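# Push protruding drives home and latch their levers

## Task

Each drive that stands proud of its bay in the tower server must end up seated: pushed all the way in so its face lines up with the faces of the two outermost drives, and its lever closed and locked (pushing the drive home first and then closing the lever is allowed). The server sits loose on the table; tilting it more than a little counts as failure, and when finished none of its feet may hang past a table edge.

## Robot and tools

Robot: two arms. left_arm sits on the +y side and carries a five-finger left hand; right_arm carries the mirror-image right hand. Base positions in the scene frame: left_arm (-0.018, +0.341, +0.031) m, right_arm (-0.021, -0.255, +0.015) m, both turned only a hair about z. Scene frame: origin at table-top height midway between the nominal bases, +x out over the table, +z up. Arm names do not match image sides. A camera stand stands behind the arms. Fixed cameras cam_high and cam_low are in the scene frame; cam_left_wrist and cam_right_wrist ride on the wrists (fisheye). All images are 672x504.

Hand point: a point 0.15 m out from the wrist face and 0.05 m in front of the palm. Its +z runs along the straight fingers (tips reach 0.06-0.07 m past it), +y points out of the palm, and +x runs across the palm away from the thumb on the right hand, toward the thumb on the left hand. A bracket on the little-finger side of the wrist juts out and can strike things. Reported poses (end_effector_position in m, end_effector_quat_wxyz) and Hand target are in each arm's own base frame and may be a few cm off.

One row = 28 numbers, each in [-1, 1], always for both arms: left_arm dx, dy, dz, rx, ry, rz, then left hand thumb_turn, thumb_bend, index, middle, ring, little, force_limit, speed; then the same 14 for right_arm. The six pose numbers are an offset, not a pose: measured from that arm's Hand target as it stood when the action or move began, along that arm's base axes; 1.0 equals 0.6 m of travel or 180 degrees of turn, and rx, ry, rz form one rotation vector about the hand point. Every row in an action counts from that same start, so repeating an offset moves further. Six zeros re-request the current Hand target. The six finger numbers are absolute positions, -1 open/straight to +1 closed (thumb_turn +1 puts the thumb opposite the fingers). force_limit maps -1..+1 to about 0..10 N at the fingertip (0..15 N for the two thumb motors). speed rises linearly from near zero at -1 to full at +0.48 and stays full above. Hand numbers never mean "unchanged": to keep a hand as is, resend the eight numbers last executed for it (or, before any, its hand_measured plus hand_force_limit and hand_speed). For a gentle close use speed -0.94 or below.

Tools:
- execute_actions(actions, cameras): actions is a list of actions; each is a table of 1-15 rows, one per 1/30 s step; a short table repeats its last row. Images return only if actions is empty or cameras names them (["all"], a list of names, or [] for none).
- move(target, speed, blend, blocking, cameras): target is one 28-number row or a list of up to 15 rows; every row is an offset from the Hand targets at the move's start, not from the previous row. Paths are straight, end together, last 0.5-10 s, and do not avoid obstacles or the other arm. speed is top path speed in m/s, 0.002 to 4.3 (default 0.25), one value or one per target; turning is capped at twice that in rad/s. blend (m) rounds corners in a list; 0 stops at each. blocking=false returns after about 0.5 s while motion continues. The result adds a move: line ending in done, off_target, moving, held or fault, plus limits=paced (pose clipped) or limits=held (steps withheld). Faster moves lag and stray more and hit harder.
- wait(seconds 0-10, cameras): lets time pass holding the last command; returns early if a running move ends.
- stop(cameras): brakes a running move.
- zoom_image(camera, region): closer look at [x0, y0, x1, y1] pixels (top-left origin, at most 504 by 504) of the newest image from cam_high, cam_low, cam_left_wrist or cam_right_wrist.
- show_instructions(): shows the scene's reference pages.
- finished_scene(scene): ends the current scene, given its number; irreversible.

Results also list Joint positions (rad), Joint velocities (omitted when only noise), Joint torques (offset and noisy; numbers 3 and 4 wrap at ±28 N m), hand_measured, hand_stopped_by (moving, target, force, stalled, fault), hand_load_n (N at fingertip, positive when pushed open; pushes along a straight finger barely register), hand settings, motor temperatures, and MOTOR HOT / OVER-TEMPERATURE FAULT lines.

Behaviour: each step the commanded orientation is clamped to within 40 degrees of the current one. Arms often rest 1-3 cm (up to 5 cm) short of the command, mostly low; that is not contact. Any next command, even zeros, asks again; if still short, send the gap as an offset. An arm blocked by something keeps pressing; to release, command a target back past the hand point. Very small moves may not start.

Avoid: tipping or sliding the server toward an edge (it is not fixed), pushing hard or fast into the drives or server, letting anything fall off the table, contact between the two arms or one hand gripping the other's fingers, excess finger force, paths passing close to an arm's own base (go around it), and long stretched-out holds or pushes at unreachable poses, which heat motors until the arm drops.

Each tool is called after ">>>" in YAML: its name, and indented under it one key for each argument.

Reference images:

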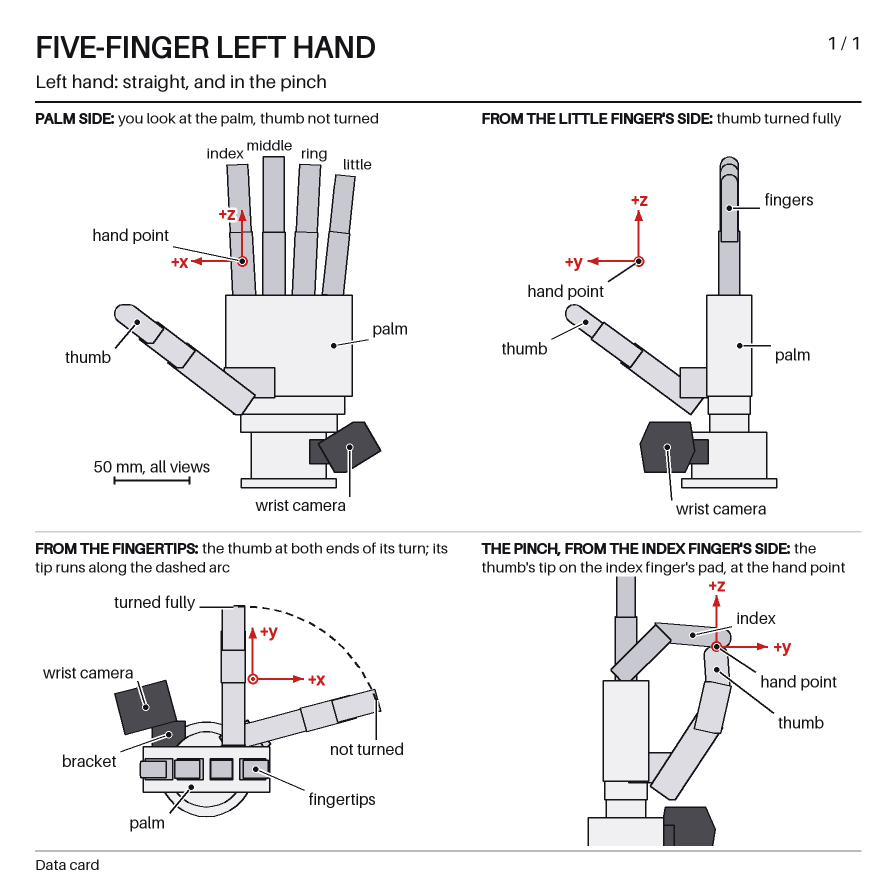

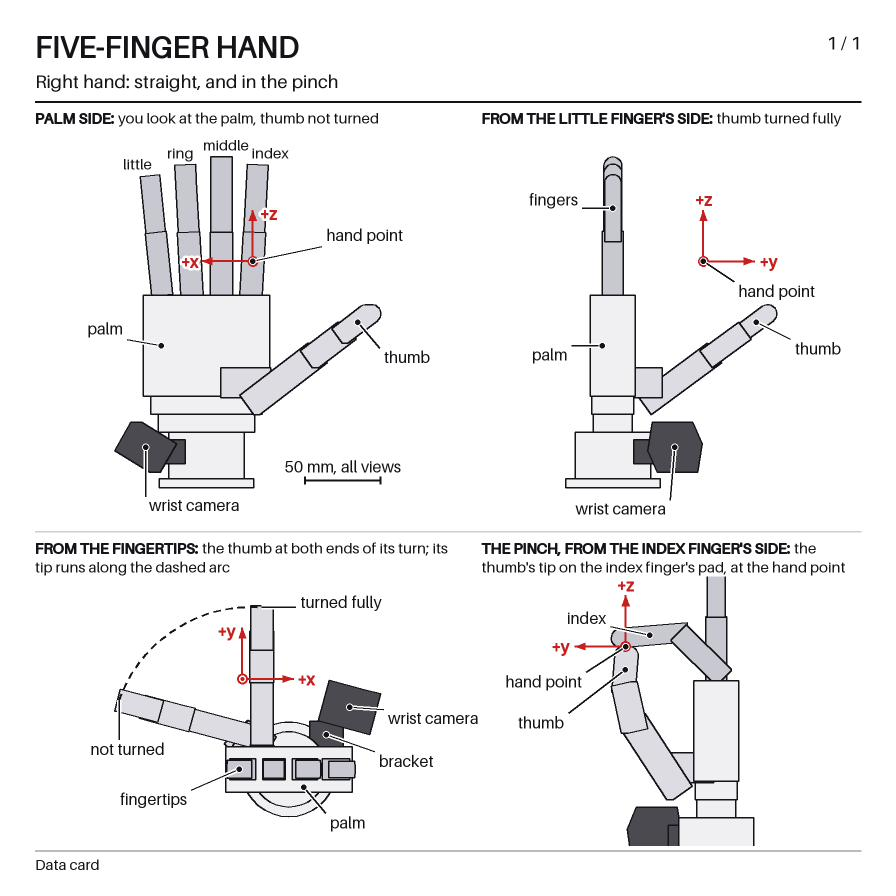

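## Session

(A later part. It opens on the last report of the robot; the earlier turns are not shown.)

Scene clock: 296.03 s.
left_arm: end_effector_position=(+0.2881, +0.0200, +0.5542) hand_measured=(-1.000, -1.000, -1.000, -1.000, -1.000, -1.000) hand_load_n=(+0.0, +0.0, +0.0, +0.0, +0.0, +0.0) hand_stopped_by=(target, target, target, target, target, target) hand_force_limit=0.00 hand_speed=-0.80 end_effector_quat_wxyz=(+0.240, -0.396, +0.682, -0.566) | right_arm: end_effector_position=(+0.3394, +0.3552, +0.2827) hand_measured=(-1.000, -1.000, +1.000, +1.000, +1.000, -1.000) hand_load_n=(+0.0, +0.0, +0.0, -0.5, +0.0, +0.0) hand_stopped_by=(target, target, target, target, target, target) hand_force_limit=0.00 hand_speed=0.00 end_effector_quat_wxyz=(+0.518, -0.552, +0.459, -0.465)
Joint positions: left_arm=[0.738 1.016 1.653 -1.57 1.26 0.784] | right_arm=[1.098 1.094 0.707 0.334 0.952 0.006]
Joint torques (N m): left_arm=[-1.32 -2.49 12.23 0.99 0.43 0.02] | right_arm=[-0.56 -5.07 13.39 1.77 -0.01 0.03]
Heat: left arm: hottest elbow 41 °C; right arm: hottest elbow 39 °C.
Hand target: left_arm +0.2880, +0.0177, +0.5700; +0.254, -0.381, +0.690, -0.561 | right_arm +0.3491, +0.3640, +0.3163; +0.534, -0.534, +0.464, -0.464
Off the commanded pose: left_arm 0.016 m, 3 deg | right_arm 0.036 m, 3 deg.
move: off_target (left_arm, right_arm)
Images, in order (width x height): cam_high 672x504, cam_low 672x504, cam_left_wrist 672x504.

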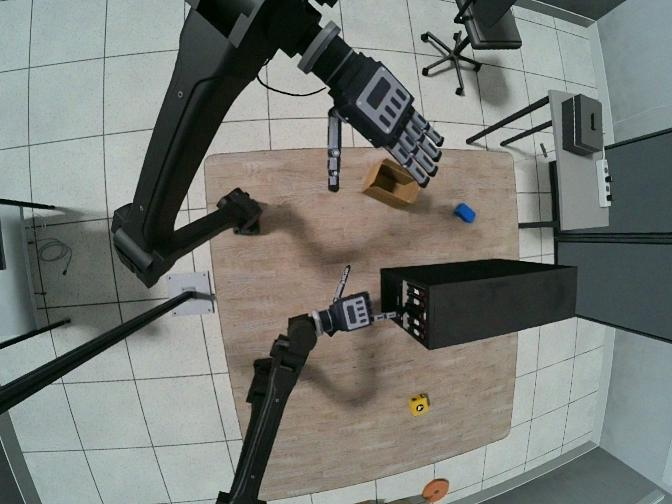

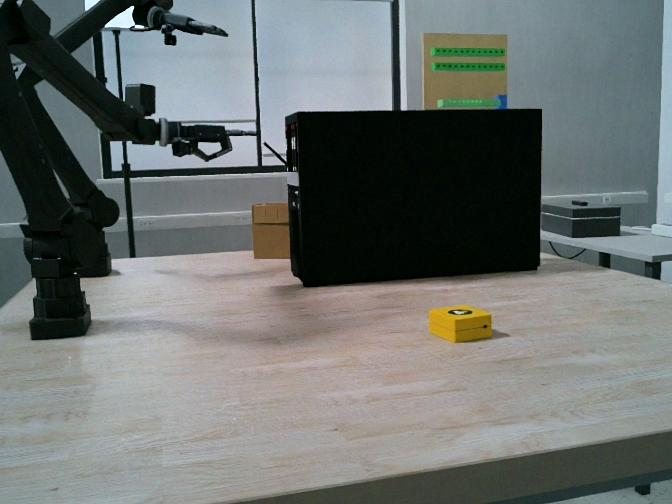

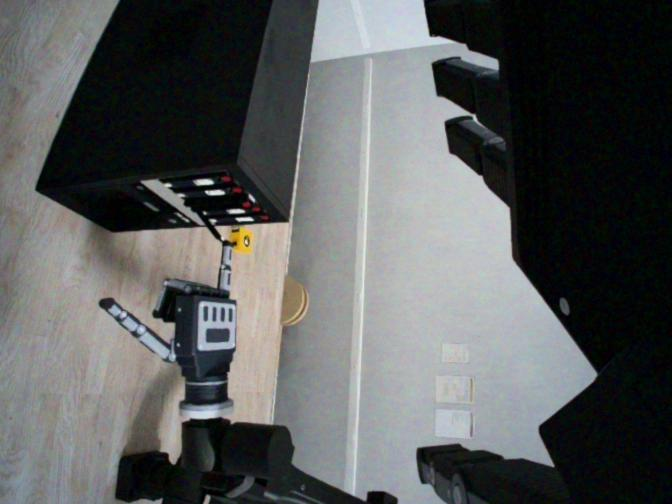

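>>> move:
  target: [0,0,0,0,0,0,-1,-1,-1,-1,-1,-1,0,-0.8,0.058,-0.013,0.0,0,0,0,-1,-1,1,1,1,-1,0,0]
  speed: 0.08
  cameras: ["cam_high","cam_low","cam_left_wrist"]

>>> zoom_image:
  camera: "cam_low"
  region: [220, 90, 320, 190]

>>> zoom_image:
  camera: "cam_high"
  region: [350, 260, 450, 360]

>>> zoom_image:
  camera: "cam_left_wrist"
  region: [170, 160, 300, 270]

Scene clock: 326.37 s.
left_arm: end_effector_position=(+0.2881, +0.0200, +0.5542) hand_measured=(-1.000, -1.000, -1.000, -1.000, -1.000, -1.000) hand_load_n=(-0.5, +0.0, +0.0, +0.0, +0.0, +0.0) hand_stopped_by=(target, target, target, target, target, target) hand_force_limit=0.00 hand_speed=-0.80 end_effector_quat_wxyz=(+0.240, -0.396, +0.682, -0.566) | right_arm: end_effector_position=(+0.3718, +0.3456, +0.2841) hand_measured=(-1.000, -1.000, +1.000, +1.000, +1.000, -1.000) hand_load_n=(+0.0, +0.5, +0.0, +0.0, +0.0, +0.0) hand_stopped_by=(target, target, target, target, target, target) hand_force_limit=0.00 hand_speed=0.00 end_effector_quat_wxyz=(+0.518, -0.552, +0.461, -0.463)
Joint positions: left_arm=[0.738 1.016 1.653 -1.57 1.26 0.784] | right_arm=[1.001 1.116 0.728 0.334 0.856 0.006]
Joint torques (N m): left_arm=[-1.32 -2.43 12.21 0.99 0.44 0.01] | right_arm=[-0.56 -4.72 13.59 2.19 0 0.03]
Heat: left arm: hottest elbow 41 °C; right arm: hottest elbow 40 °C.
Hand target: left_arm +0.2880, +0.0177, +0.5700; +0.254, -0.381, +0.690, -0.561 | right_arm +0.3839, +0.3561, +0.3163; +0.534, -0.534, +0.464, -0.464
Off the commanded pose: left_arm 0.016 m, 3 deg | right_arm 0.036 m, 3 deg.
move: off_target (left_arm, right_arm)
Images, in order (width x height): cam_high 672x504, cam_low 672x504, cam_left_wrist 672x504.

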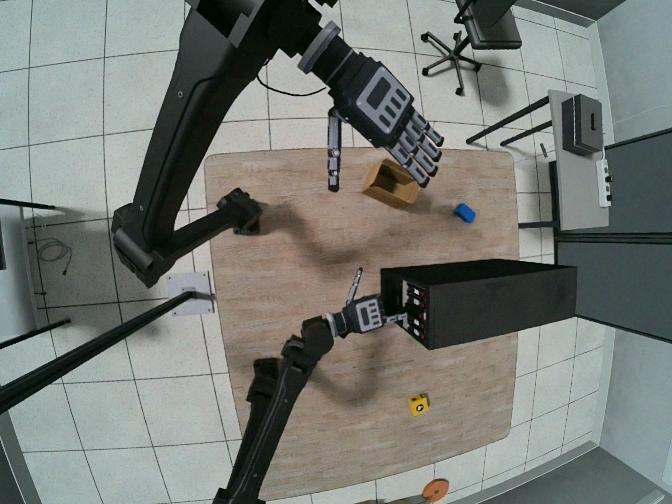

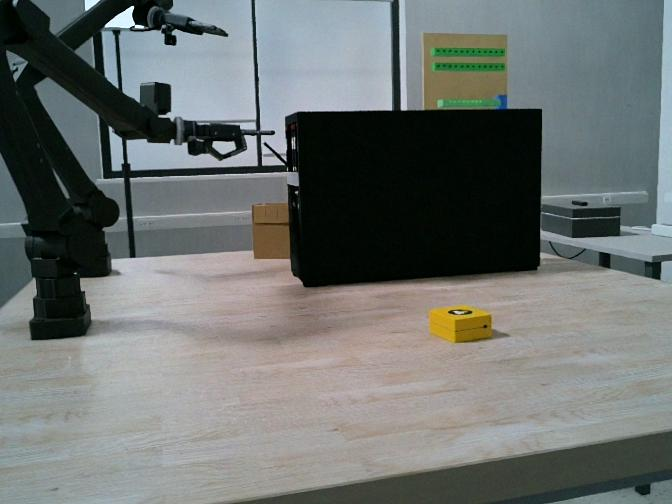

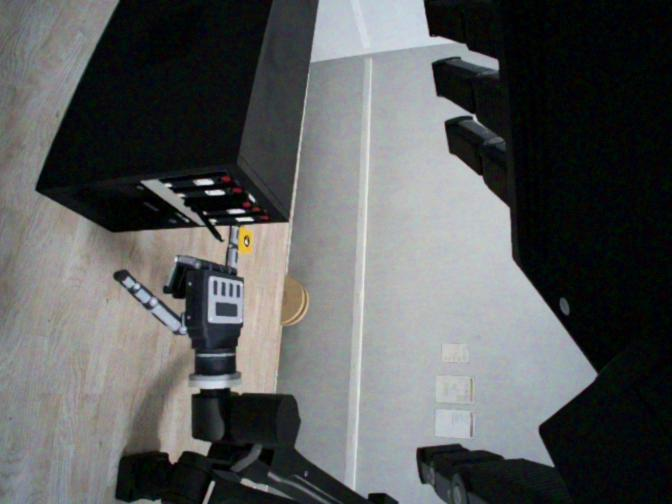

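Scaled by 5.040 from the camera's 672x504 image, which has a finer 960x720 frame.

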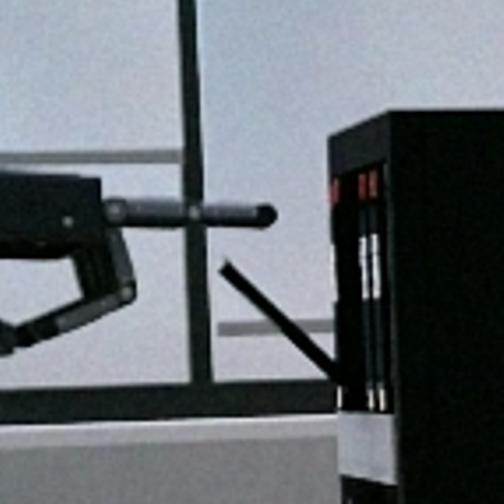

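Scaled by 5.040 from the camera's 672x504 image, which has a finer 960x720 frame.

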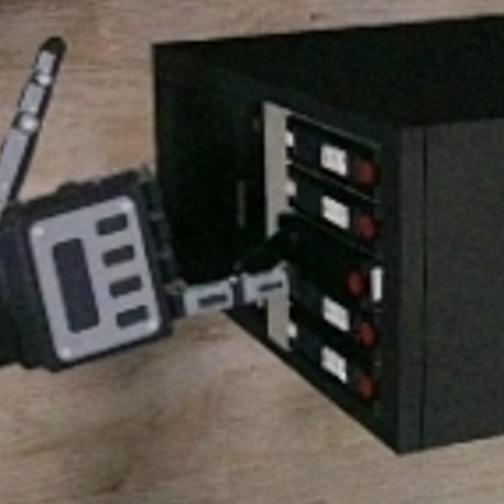

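Scaled by 3.877 from the camera's 672x504 image, which has a finer 960x720 frame.

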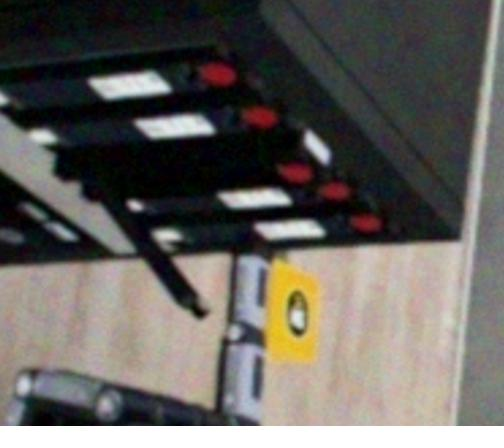

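>>> move:
  target: [0,0,0,0,0,0,-1,-1,-1,-1,-1,-1,0,-0.8,0.053,0.0,0.0,0,0,0,-1,-1,1,1,1,-1,0,0]
  speed: 0.06
  cameras: ["cam_high","cam_low","cam_left_wrist"]

>>> zoom_image:
  camera: "cam_low"
  region: [220, 90, 320, 190]

>>> zoom_image:
  camera: "cam_high"
  region: [350, 260, 450, 360]

>>> zoom_image:
  camera: "cam_left_wrist"
  region: [170, 160, 300, 270]

Scene clock: 339.93 s.
left_arm: end_effector_position=(+0.2881, +0.0200, +0.5542) hand_measured=(-1.000, -1.000, -1.000, -1.000, -1.000, -1.000) hand_load_n=(+0.0, +0.0, +0.0, +0.0, +0.0, +0.0) hand_stopped_by=(target, target, target, target, target, target) hand_force_limit=0.00 hand_speed=-0.80 end_effector_quat_wxyz=(+0.240, -0.396, +0.682, -0.566) | right_arm: end_effector_position=(+0.4007, +0.3451, +0.2816) hand_measured=(-1.000, -1.000, +1.000, +1.000, +1.000, -1.000) hand_load_n=(+0.0, +0.0, +0.0, +0.0, +0.0, -0.5) hand_stopped_by=(target, target, target, target, target, target) hand_force_limit=0.00 hand_speed=0.00 end_effector_quat_wxyz=(-0.513, +0.556, -0.462, +0.462)
Joint positions: left_arm=[0.738 1.016 1.653 -1.57 1.26 0.784] | right_arm=[0.932 1.166 0.766 0.334 0.785 0.006]
Joint torques (N m): left_arm=[-1.44 -2.55 12.22 0.96 0.44 0.03] | right_arm=[-0.62 -5.19 13.65 2.82 -0.03 0.03]
Heat: left arm: hottest elbow 41 °C; right arm: hottest elbow 41 °C.
Hand target: left_arm +0.2880, +0.0177, +0.5700; +0.254, -0.381, +0.690, -0.561 | right_arm +0.4157, +0.3561, +0.3163; -0.534, +0.534, -0.464, +0.464
Off the commanded pose: left_arm 0.016 m, 3 deg | right_arm 0.039 m, 4 deg.
move: off_target (left_arm, right_arm)
Images, in order (width x height): cam_high 672x504, cam_low 672x504, cam_left_wrist 672x504.

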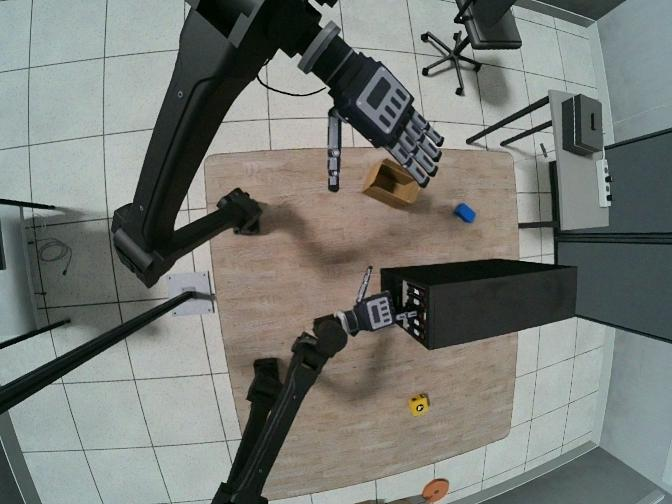

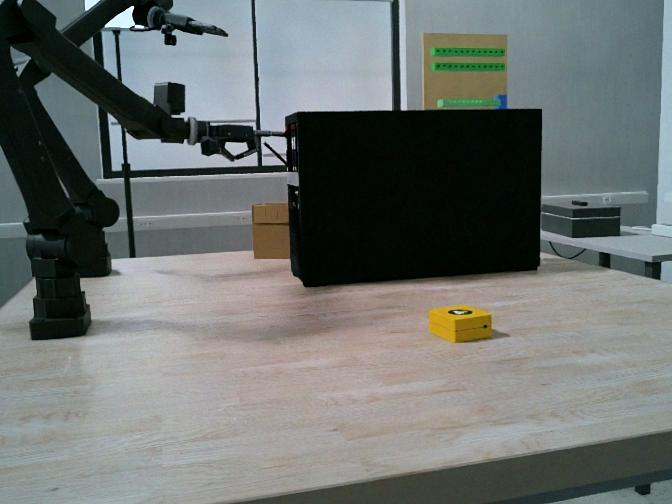

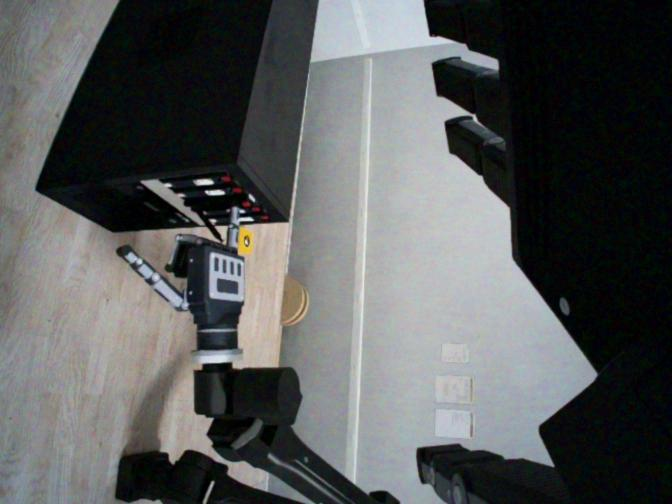

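Scaled by 5.040 from the camera's 672x504 image, which has a finer 960x720 frame.

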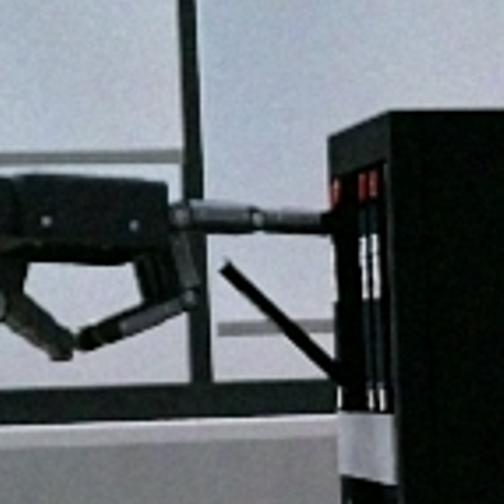

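Scaled by 5.040 from the camera's 672x504 image, which has a finer 960x720 frame.

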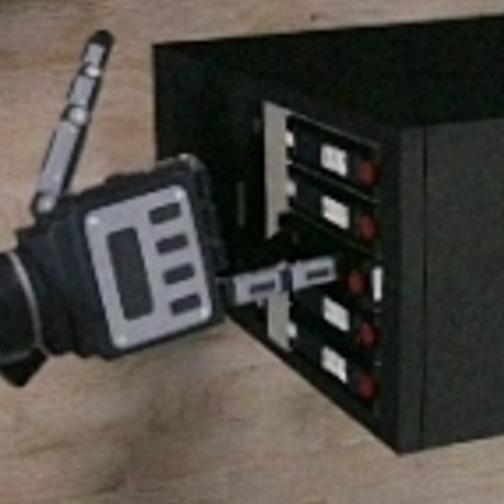

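Scaled by 3.877 from the camera's 672x504 image, which has a finer 960x720 frame.

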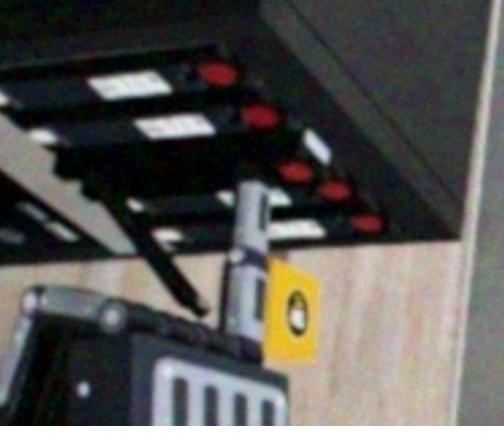

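>>> move:
  target: [0,0,0,0,0,0,-1,-1,-1,-1,-1,-1,0,-0.8,0.025,0.002,0.003,0,0,0,-1,-1,1,1,1,-1,0,0]
  speed: 0.04
  cameras: ["cam_high","cam_low","cam_left_wrist"]

>>> zoom_image:
  camera: "cam_low"
  region: [220, 90, 320, 190]

>>> zoom_image:
  camera: "cam_high"
  region: [350, 260, 450, 360]

>>> zoom_image:
  camera: "cam_left_wrist"
  region: [170, 160, 300, 270]

Scene clock: 354.43 s.
left_arm: end_effector_position=(+0.2881, +0.0200, +0.5542) hand_measured=(-1.000, -1.000, -1.000, -1.000, -1.000, -1.000) hand_load_n=(+0.0, +0.0, +0.0, +0.0, -0.5, +0.0) hand_stopped_by=(target, target, target, target, target, target) hand_force_limit=0.00 hand_speed=-0.80 end_effector_quat_wxyz=(+0.240, -0.396, +0.682, -0.566) | right_arm: end_effector_position=(+0.4028, +0.3458, +0.2822) hand_measured=(-1.000, -1.000, +1.000, +1.000, +1.000, -1.000) hand_load_n=(-0.5, +0.0, +0.0, +0.0, +0.0, -1.0) hand_stopped_by=(target, target, target, target, target, target) hand_force_limit=0.00 hand_speed=0.00 end_effector_quat_wxyz=(+0.515, -0.558, +0.460, -0.460)
Joint positions: left_arm=[0.738 1.016 1.653 -1.57 1.26 0.784] | right_arm=[0.925 1.168 0.769 0.334 0.773 0.006]
Joint torques (N m): left_arm=[-1.49 -2.49 12.23 0.98 0.43 0.02] | right_arm=[-2.14 -3.78 15.2 2.91 -0.62 0.02]
Heat: left arm: hottest elbow 41 °C; right arm: hottest elbow 40 °C.
Hand target: left_arm +0.2880, +0.0177, +0.5700; +0.254, -0.381, +0.690, -0.561 | right_arm +0.4308, +0.3572, +0.3183; +0.534, -0.533, +0.464, -0.464
Off the commanded pose: left_arm 0.016 m, 3 deg | right_arm 0.047 m, 4 deg.
move: off_target (left_arm, right_arm)
Images, in order (width x height): cam_high 672x504, cam_low 672x504, cam_left_wrist 672x504.

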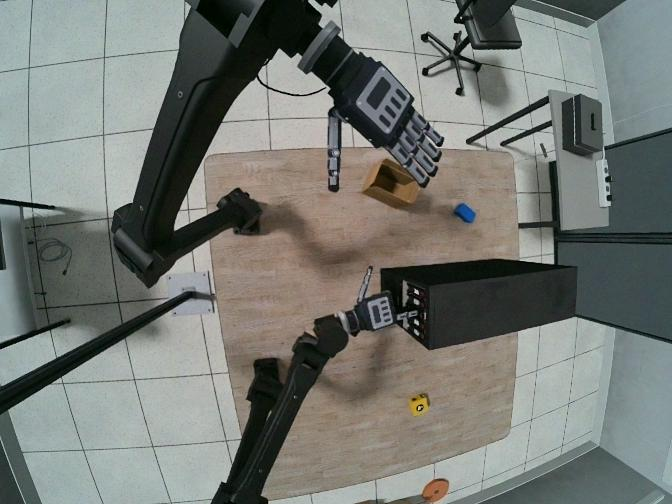

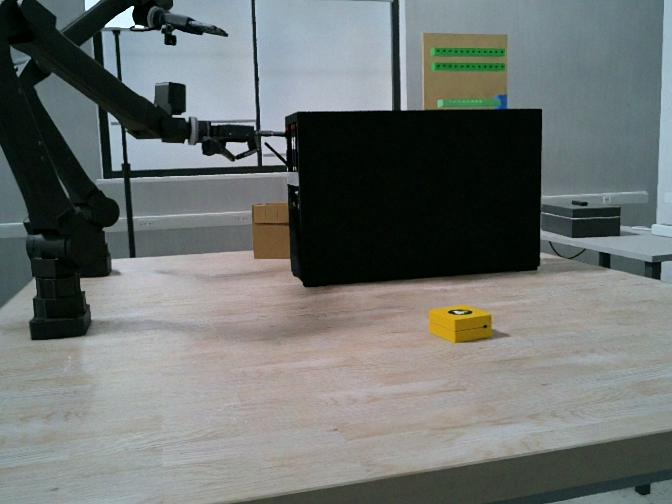

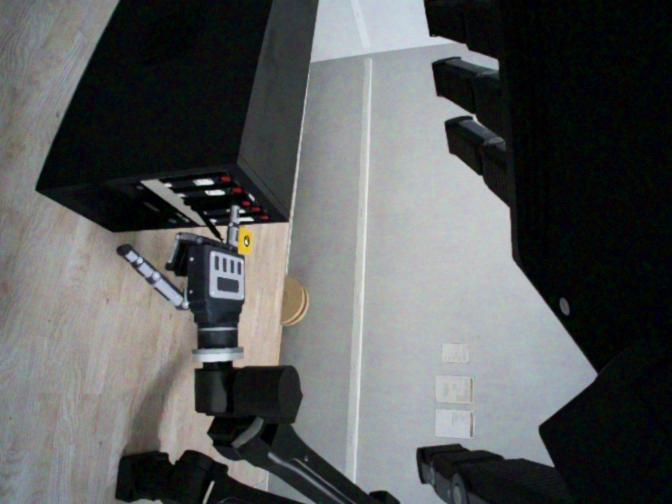

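Scaled by 5.040 from the camera's 672x504 image, which has a finer 960x720 frame.

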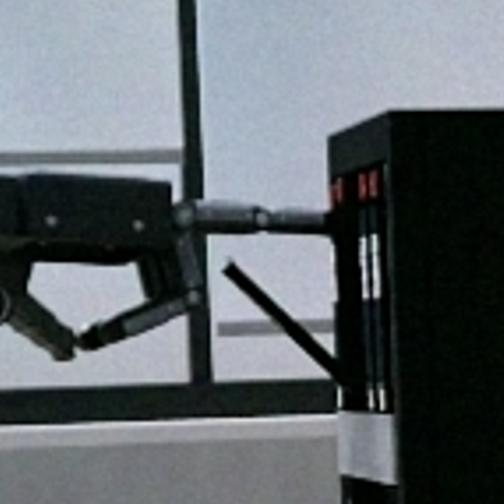

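Scaled by 5.040 from the camera's 672x504 image, which has a finer 960x720 frame.

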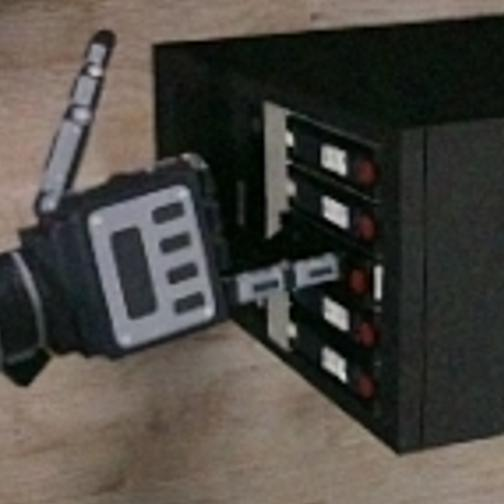

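Scaled by 3.877 from the camera's 672x504 image, which has a finer 960x720 frame.

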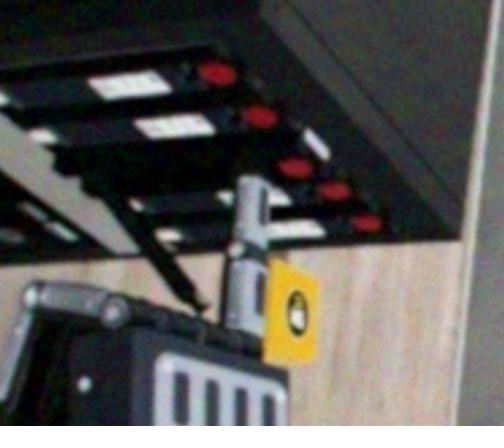

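>>> move:
  target: [0,0,0,0,0,0,-1,-1,-1,-1,-1,-1,0,-0.8,0.033,0.003,0.003,0,0,0,-1,-1,1,1,1,-1,0,0]
  speed: 0.04
  cameras: ["cam_high","cam_low","cam_left_wrist"]

>>> zoom_image:
  camera: "cam_low"
  region: [220, 90, 320, 190]

>>> zoom_image:
  camera: "cam_high"
  region: [350, 260, 450, 360]

>>> zoom_image:
  camera: "cam_left_wrist"
  region: [170, 160, 300, 270]

Scene clock: 363.17 s.
left_arm: end_effector_position=(+0.2881, +0.0200, +0.5542) hand_measured=(-1.000, -1.000, -1.000, -1.000, -1.000, -1.000) hand_load_n=(+0.0, +0.0, +0.0, +0.0, +0.0, +0.0) hand_stopped_by=(target, target, target, target, target, target) hand_force_limit=0.00 hand_speed=-0.80 end_effector_quat_wxyz=(+0.240, -0.396, +0.682, -0.566) | right_arm: end_effector_position=(+0.4054, +0.3456, +0.2832) hand_measured=(-1.000, -1.000, +1.000, +1.000, +1.000, -1.000) hand_load_n=(+0.0, +0.0, +0.0, +0.0, +0.0, -2.0) hand_stopped_by=(target, target, target, target, target, target) hand_force_limit=0.00 hand_speed=0.00 end_effector_quat_wxyz=(+0.517, -0.559, +0.459, -0.458)
Joint positions: left_arm=[0.738 1.016 1.653 -1.57 1.26 0.784] | right_arm=[0.916 1.169 0.772 0.334 0.757 0.006]
Joint torques (N m): left_arm=[-1.38 -2.37 12.22 0.99 0.43 0.01] | right_arm=[-3.96 -1.85 17.13 3.07 -1.38 0]
Heat: left arm: hottest elbow 41 °C; right arm: hottest elbow 41 °C.
Hand target: left_arm +0.2880, +0.0177, +0.5700; +0.254, -0.381, +0.690, -0.561 | right_arm +0.4505, +0.3591, +0.3201; +0.534, -0.533, +0.464, -0.464
Off the commanded pose: left_arm 0.016 m, 3 deg | right_arm 0.060 m, 4 deg.
move: off_target (left_arm, right_arm)
Images, in order (width x height): cam_high 672x504, cam_low 672x504, cam_left_wrist 672x504.

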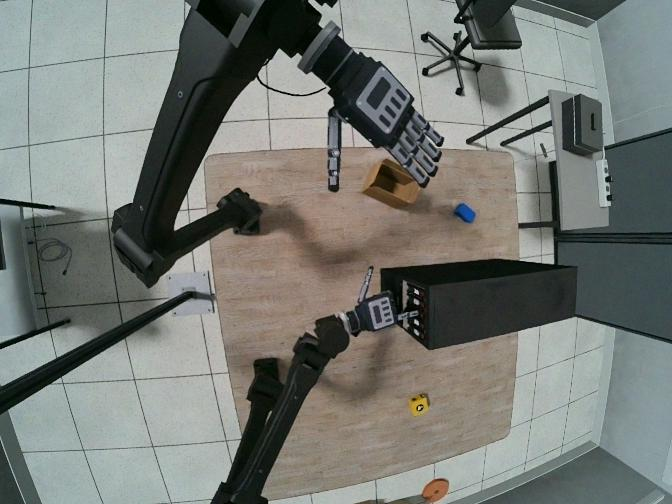

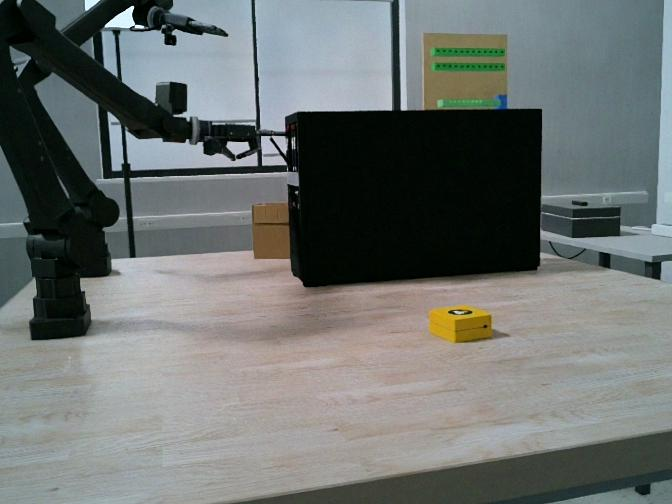

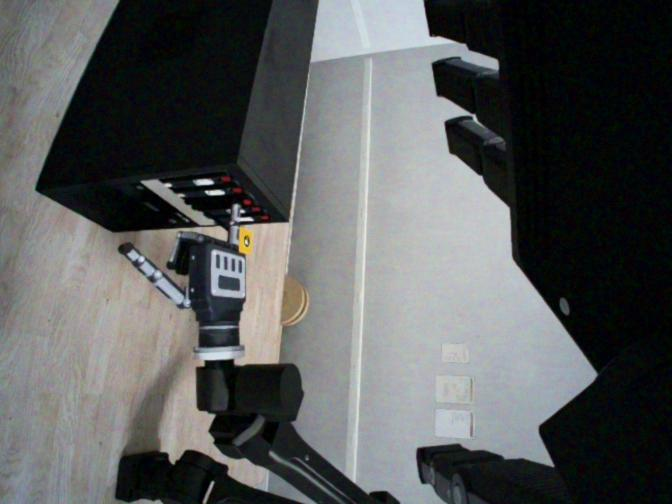

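Scaled by 5.040 from the camera's 672x504 image, which has a finer 960x720 frame.

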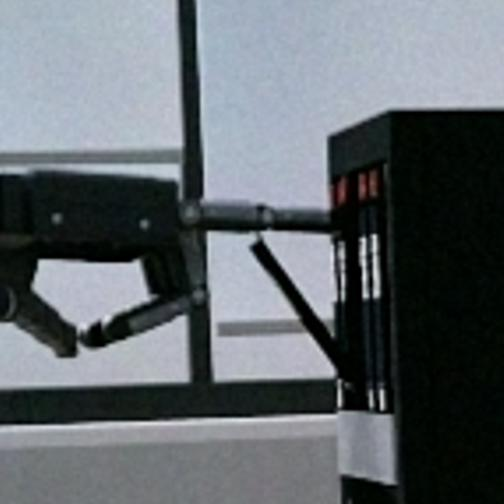

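Scaled by 5.040 from the camera's 672x504 image, which has a finer 960x720 frame.

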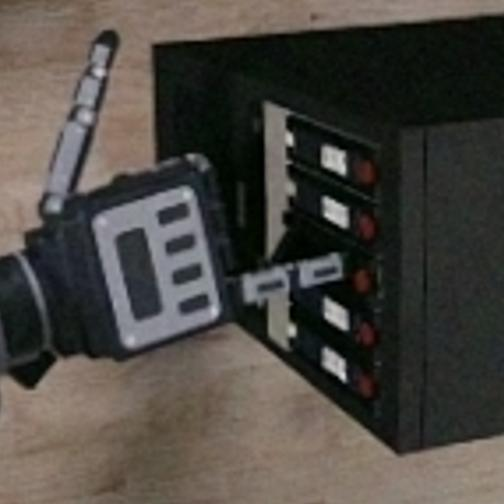

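Scaled by 3.877 from the camera's 672x504 image, which has a finer 960x720 frame.

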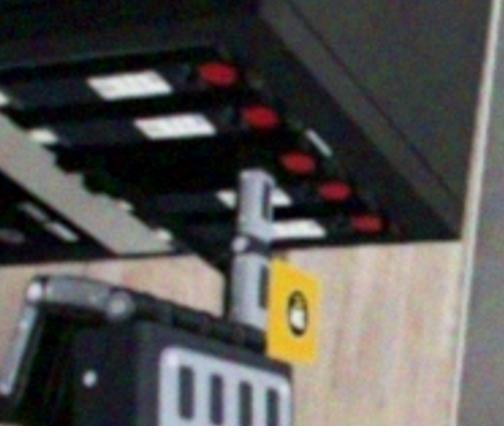

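>>> move:
  target:
    - [0,0,0,0,0,0,-1,-1,-1,-1,-1,-1,0,-0.8,-0.14,-0.015,0.0,0,0,0,-1,-1,1,1,1,-1,0,0]
    - [0,0,0,0,0,0,-1,-1,-1,-1,-1,-1,0,-0.8,-0.14,-0.015,-0.033,0,0,0,-1,-1,1,1,1,-1,0,0]
  speed: 0.08
  cameras: ["cam_high","cam_low","cam_left_wrist"]

>>> zoom_image:
  camera: "cam_low"
  region: [220, 90, 320, 190]

>>> zoom_image:
  camera: "cam_high"
  region: [350, 260, 450, 360]

>>> zoom_image:
  camera: "cam_left_wrist"
  region: [170, 160, 300, 270]

Scene clock: 386.40 s.
left_arm: end_effector_position=(+0.2881, +0.0200, +0.5542) hand_measured=(-1.000, -1.000, -1.000, -1.000, -1.000, -1.000) hand_load_n=(+0.0, +0.0, +0.0, +0.0, +0.0, +0.0) hand_stopped_by=(target, target, target, target, target, target) hand_force_limit=0.00 hand_speed=-0.80 end_effector_quat_wxyz=(+0.240, -0.396, +0.682, -0.566) | right_arm: end_effector_position=(+0.3687, +0.3466, +0.3041) hand_measured=(-1.000, -1.000, +1.000, +1.000, +1.000, -1.000) hand_load_n=(+0.0, +0.0, +0.0, +0.0, +0.5, -0.5) hand_stopped_by=(target, target, target, target, target, target) hand_force_limit=0.00 hand_speed=0.00 end_effector_quat_wxyz=(+0.532, -0.533, +0.467, -0.464)
Joint positions: left_arm=[0.738 1.016 1.653 -1.57 1.26 0.784] | right_arm=[1.016 1.097 0.741 0.351 0.882 0.006]
Joint torques (N m): left_arm=[-1.44 -2.49 12.21 0.95 0.44 0.02] | right_arm=[0.67 -4.54 7.9 3.07 0.15 0.05]
Heat: left arm: hottest elbow 41 °C; right arm: hottest elbow 41 °C.
Hand target: left_arm +0.2880, +0.0177, +0.5700; +0.254, -0.381, +0.690, -0.561 | right_arm +0.3666, +0.3501, +0.3003; +0.534, -0.533, +0.464, -0.464
Off the commanded pose: left_arm 0.016 m, 3 deg | right_arm 0.006 m, 0 deg.
move: off_target (left_arm)
Images, in order (width x height): cam_high 672x504, cam_low 672x504, cam_left_wrist 672x504.

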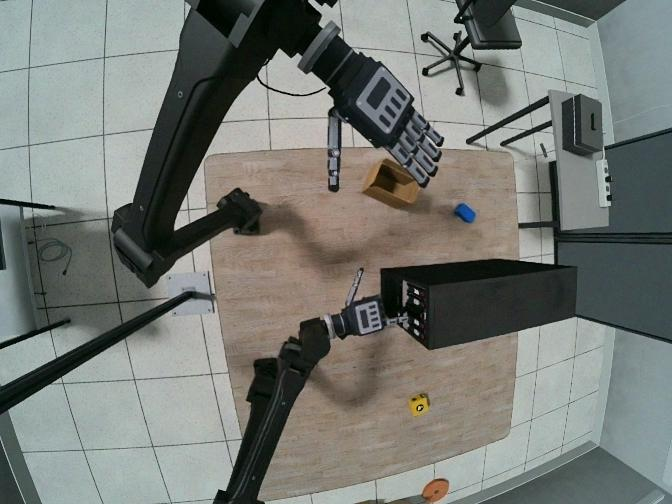

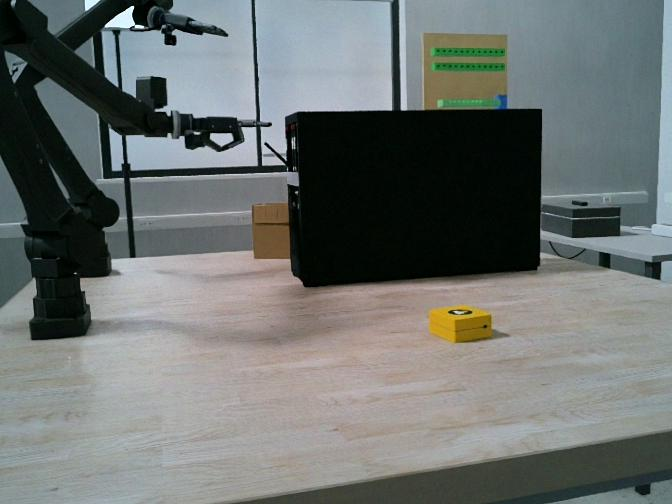

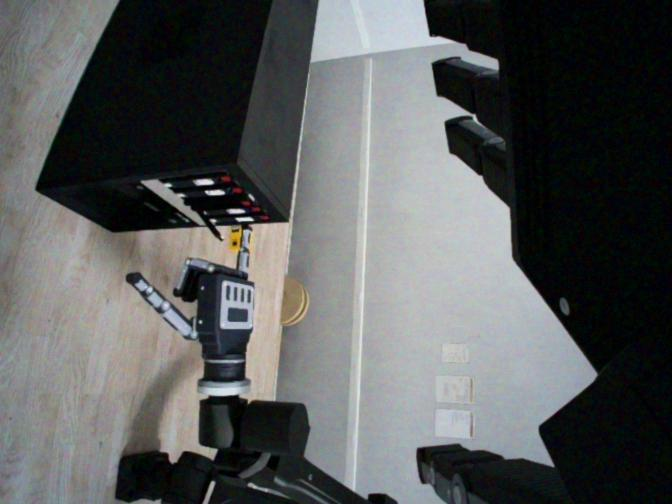

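Scaled by 5.040 from the camera's 672x504 image, which has a finer 960x720 frame.

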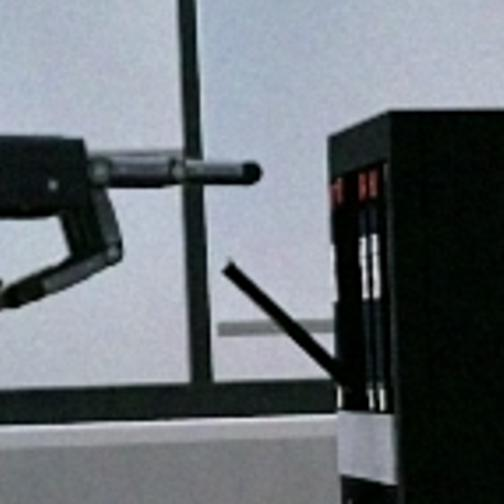

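Scaled by 5.040 from the camera's 672x504 image, which has a finer 960x720 frame.

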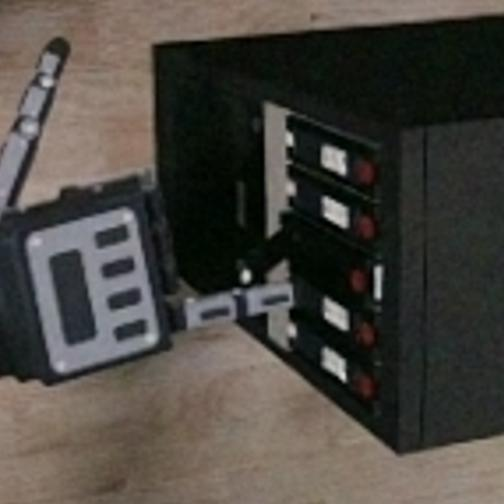

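Scaled by 3.877 from the camera's 672x504 image, which has a finer 960x720 frame.

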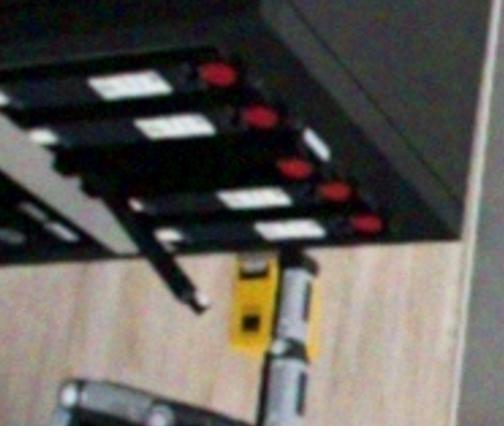

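>>> move:
  target:
    - [0,0,0,0,0,0,-1,-1,-1,-1,-1,-1,0,-0.8,-0.055,-0.005,0.0,0,0,0,-1,-1,1,1,1,-1,0,0]
    - [0,0,0,0,0,0,-1,-1,-1,-1,-1,-1,0,-0.8,-0.055,-0.005,-0.066,0,0,0,-1,-1,1,1,1,-1,0,0]
  speed: 0.1
  cameras: ["cam_high","cam_low","cam_left_wrist"]

>>> zoom_image:
  camera: "cam_low"
  region: [220, 90, 320, 190]

>>> zoom_image:
  camera: "cam_high"
  region: [350, 260, 450, 360]

>>> zoom_image:
  camera: "cam_left_wrist"
  region: [170, 160, 300, 270]

Scene clock: 408.23 s.
left_arm: end_effector_position=(+0.2881, +0.0200, +0.5542) hand_measured=(-1.000, -1.000, -1.000, -1.000, -1.000, -1.000) hand_load_n=(-0.5, +0.0, +0.0, +0.0, +0.0, +0.0) hand_stopped_by=(target, target, target, target, target, target) hand_force_limit=0.00 hand_speed=-0.80 end_effector_quat_wxyz=(+0.240, -0.396, +0.682, -0.566) | right_arm: end_effector_position=(+0.3360, +0.3444, +0.2632) hand_measured=(-1.000, -1.000, +1.000, +1.000, +1.000, -1.000) hand_load_n=(+0.0, +0.0, +0.0, +0.0, +0.0, -0.5) hand_stopped_by=(target, target, target, target, target, target) hand_force_limit=0.00 hand_speed=0.00 end_effector_quat_wxyz=(+0.531, -0.533, +0.467, -0.465)
Joint positions: left_arm=[0.738 1.016 1.653 -1.57 1.26 0.784] | right_arm=[1.098 1.097 0.625 0.464 0.964 0.006]
Joint torques (N m): left_arm=[-1.38 -2.43 12.21 0.98 0.44 0.02] | right_arm=[0.62 -4.13 7.51 2.96 0.15 0.05]
Heat: left arm: hottest elbow 41 °C; right arm: hottest elbow 39 °C.
Hand target: left_arm +0.2880, +0.0177, +0.5700; +0.254, -0.381, +0.690, -0.561 | right_arm +0.3335, +0.3471, +0.2606; +0.534, -0.534, +0.464, -0.464
Off the commanded pose: left_arm 0.016 m, 3 deg | right_arm 0.004 m, 0 deg.
move: off_target (left_arm)
Images, in order (width x height): cam_high 672x504, cam_low 672x504, cam_left_wrist 672x504.

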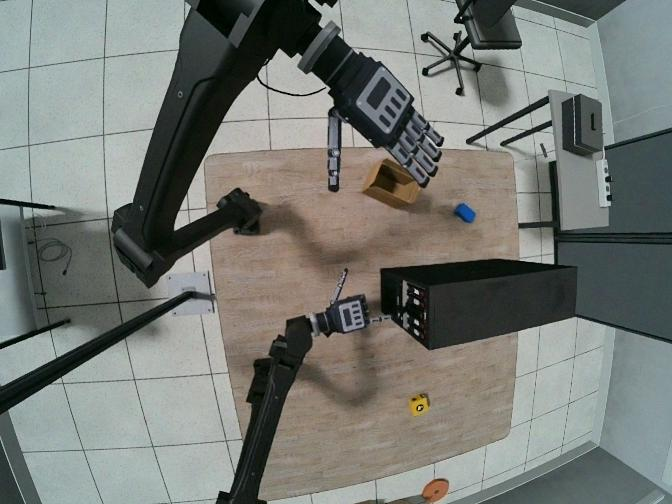

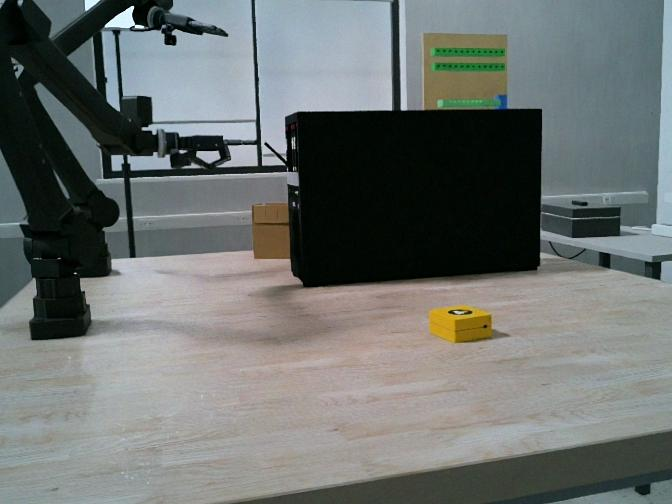

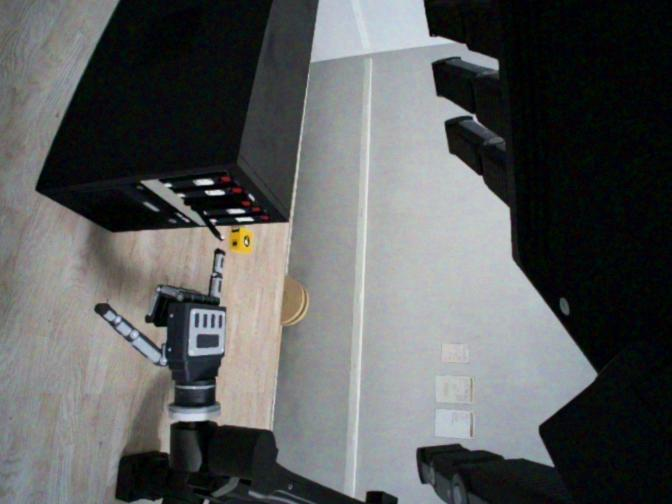

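Scaled by 5.040 from the camera's 672x504 image, which has a finer 960x720 frame.

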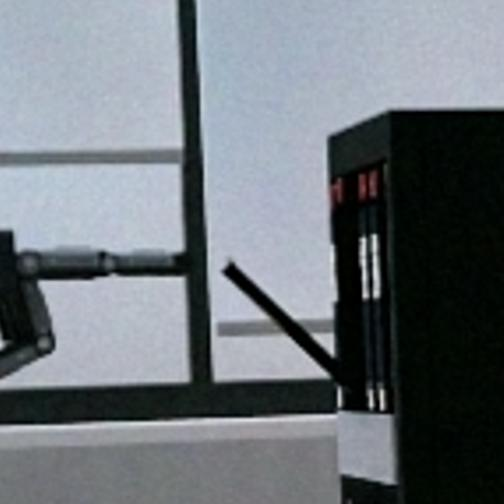

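Scaled by 5.040 from the camera's 672x504 image, which has a finer 960x720 frame.

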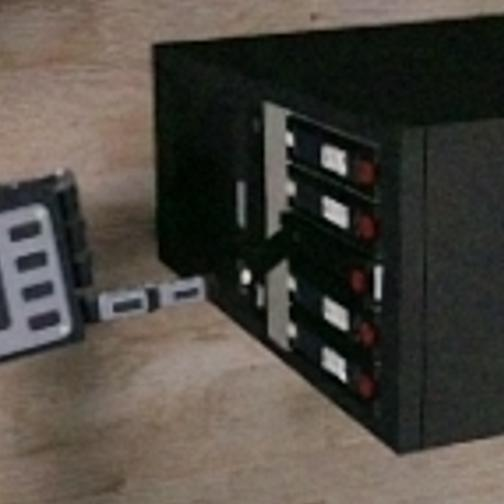

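Scaled by 3.877 from the camera's 672x504 image, which has a finer 960x720 frame.

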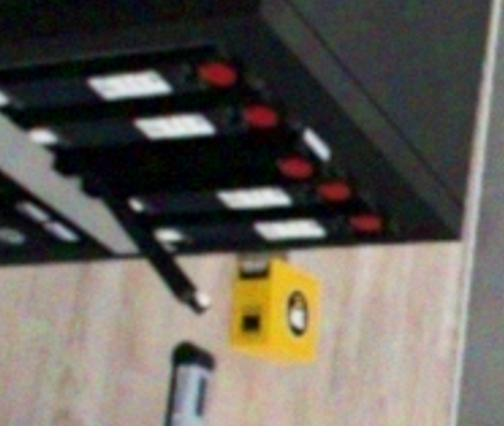

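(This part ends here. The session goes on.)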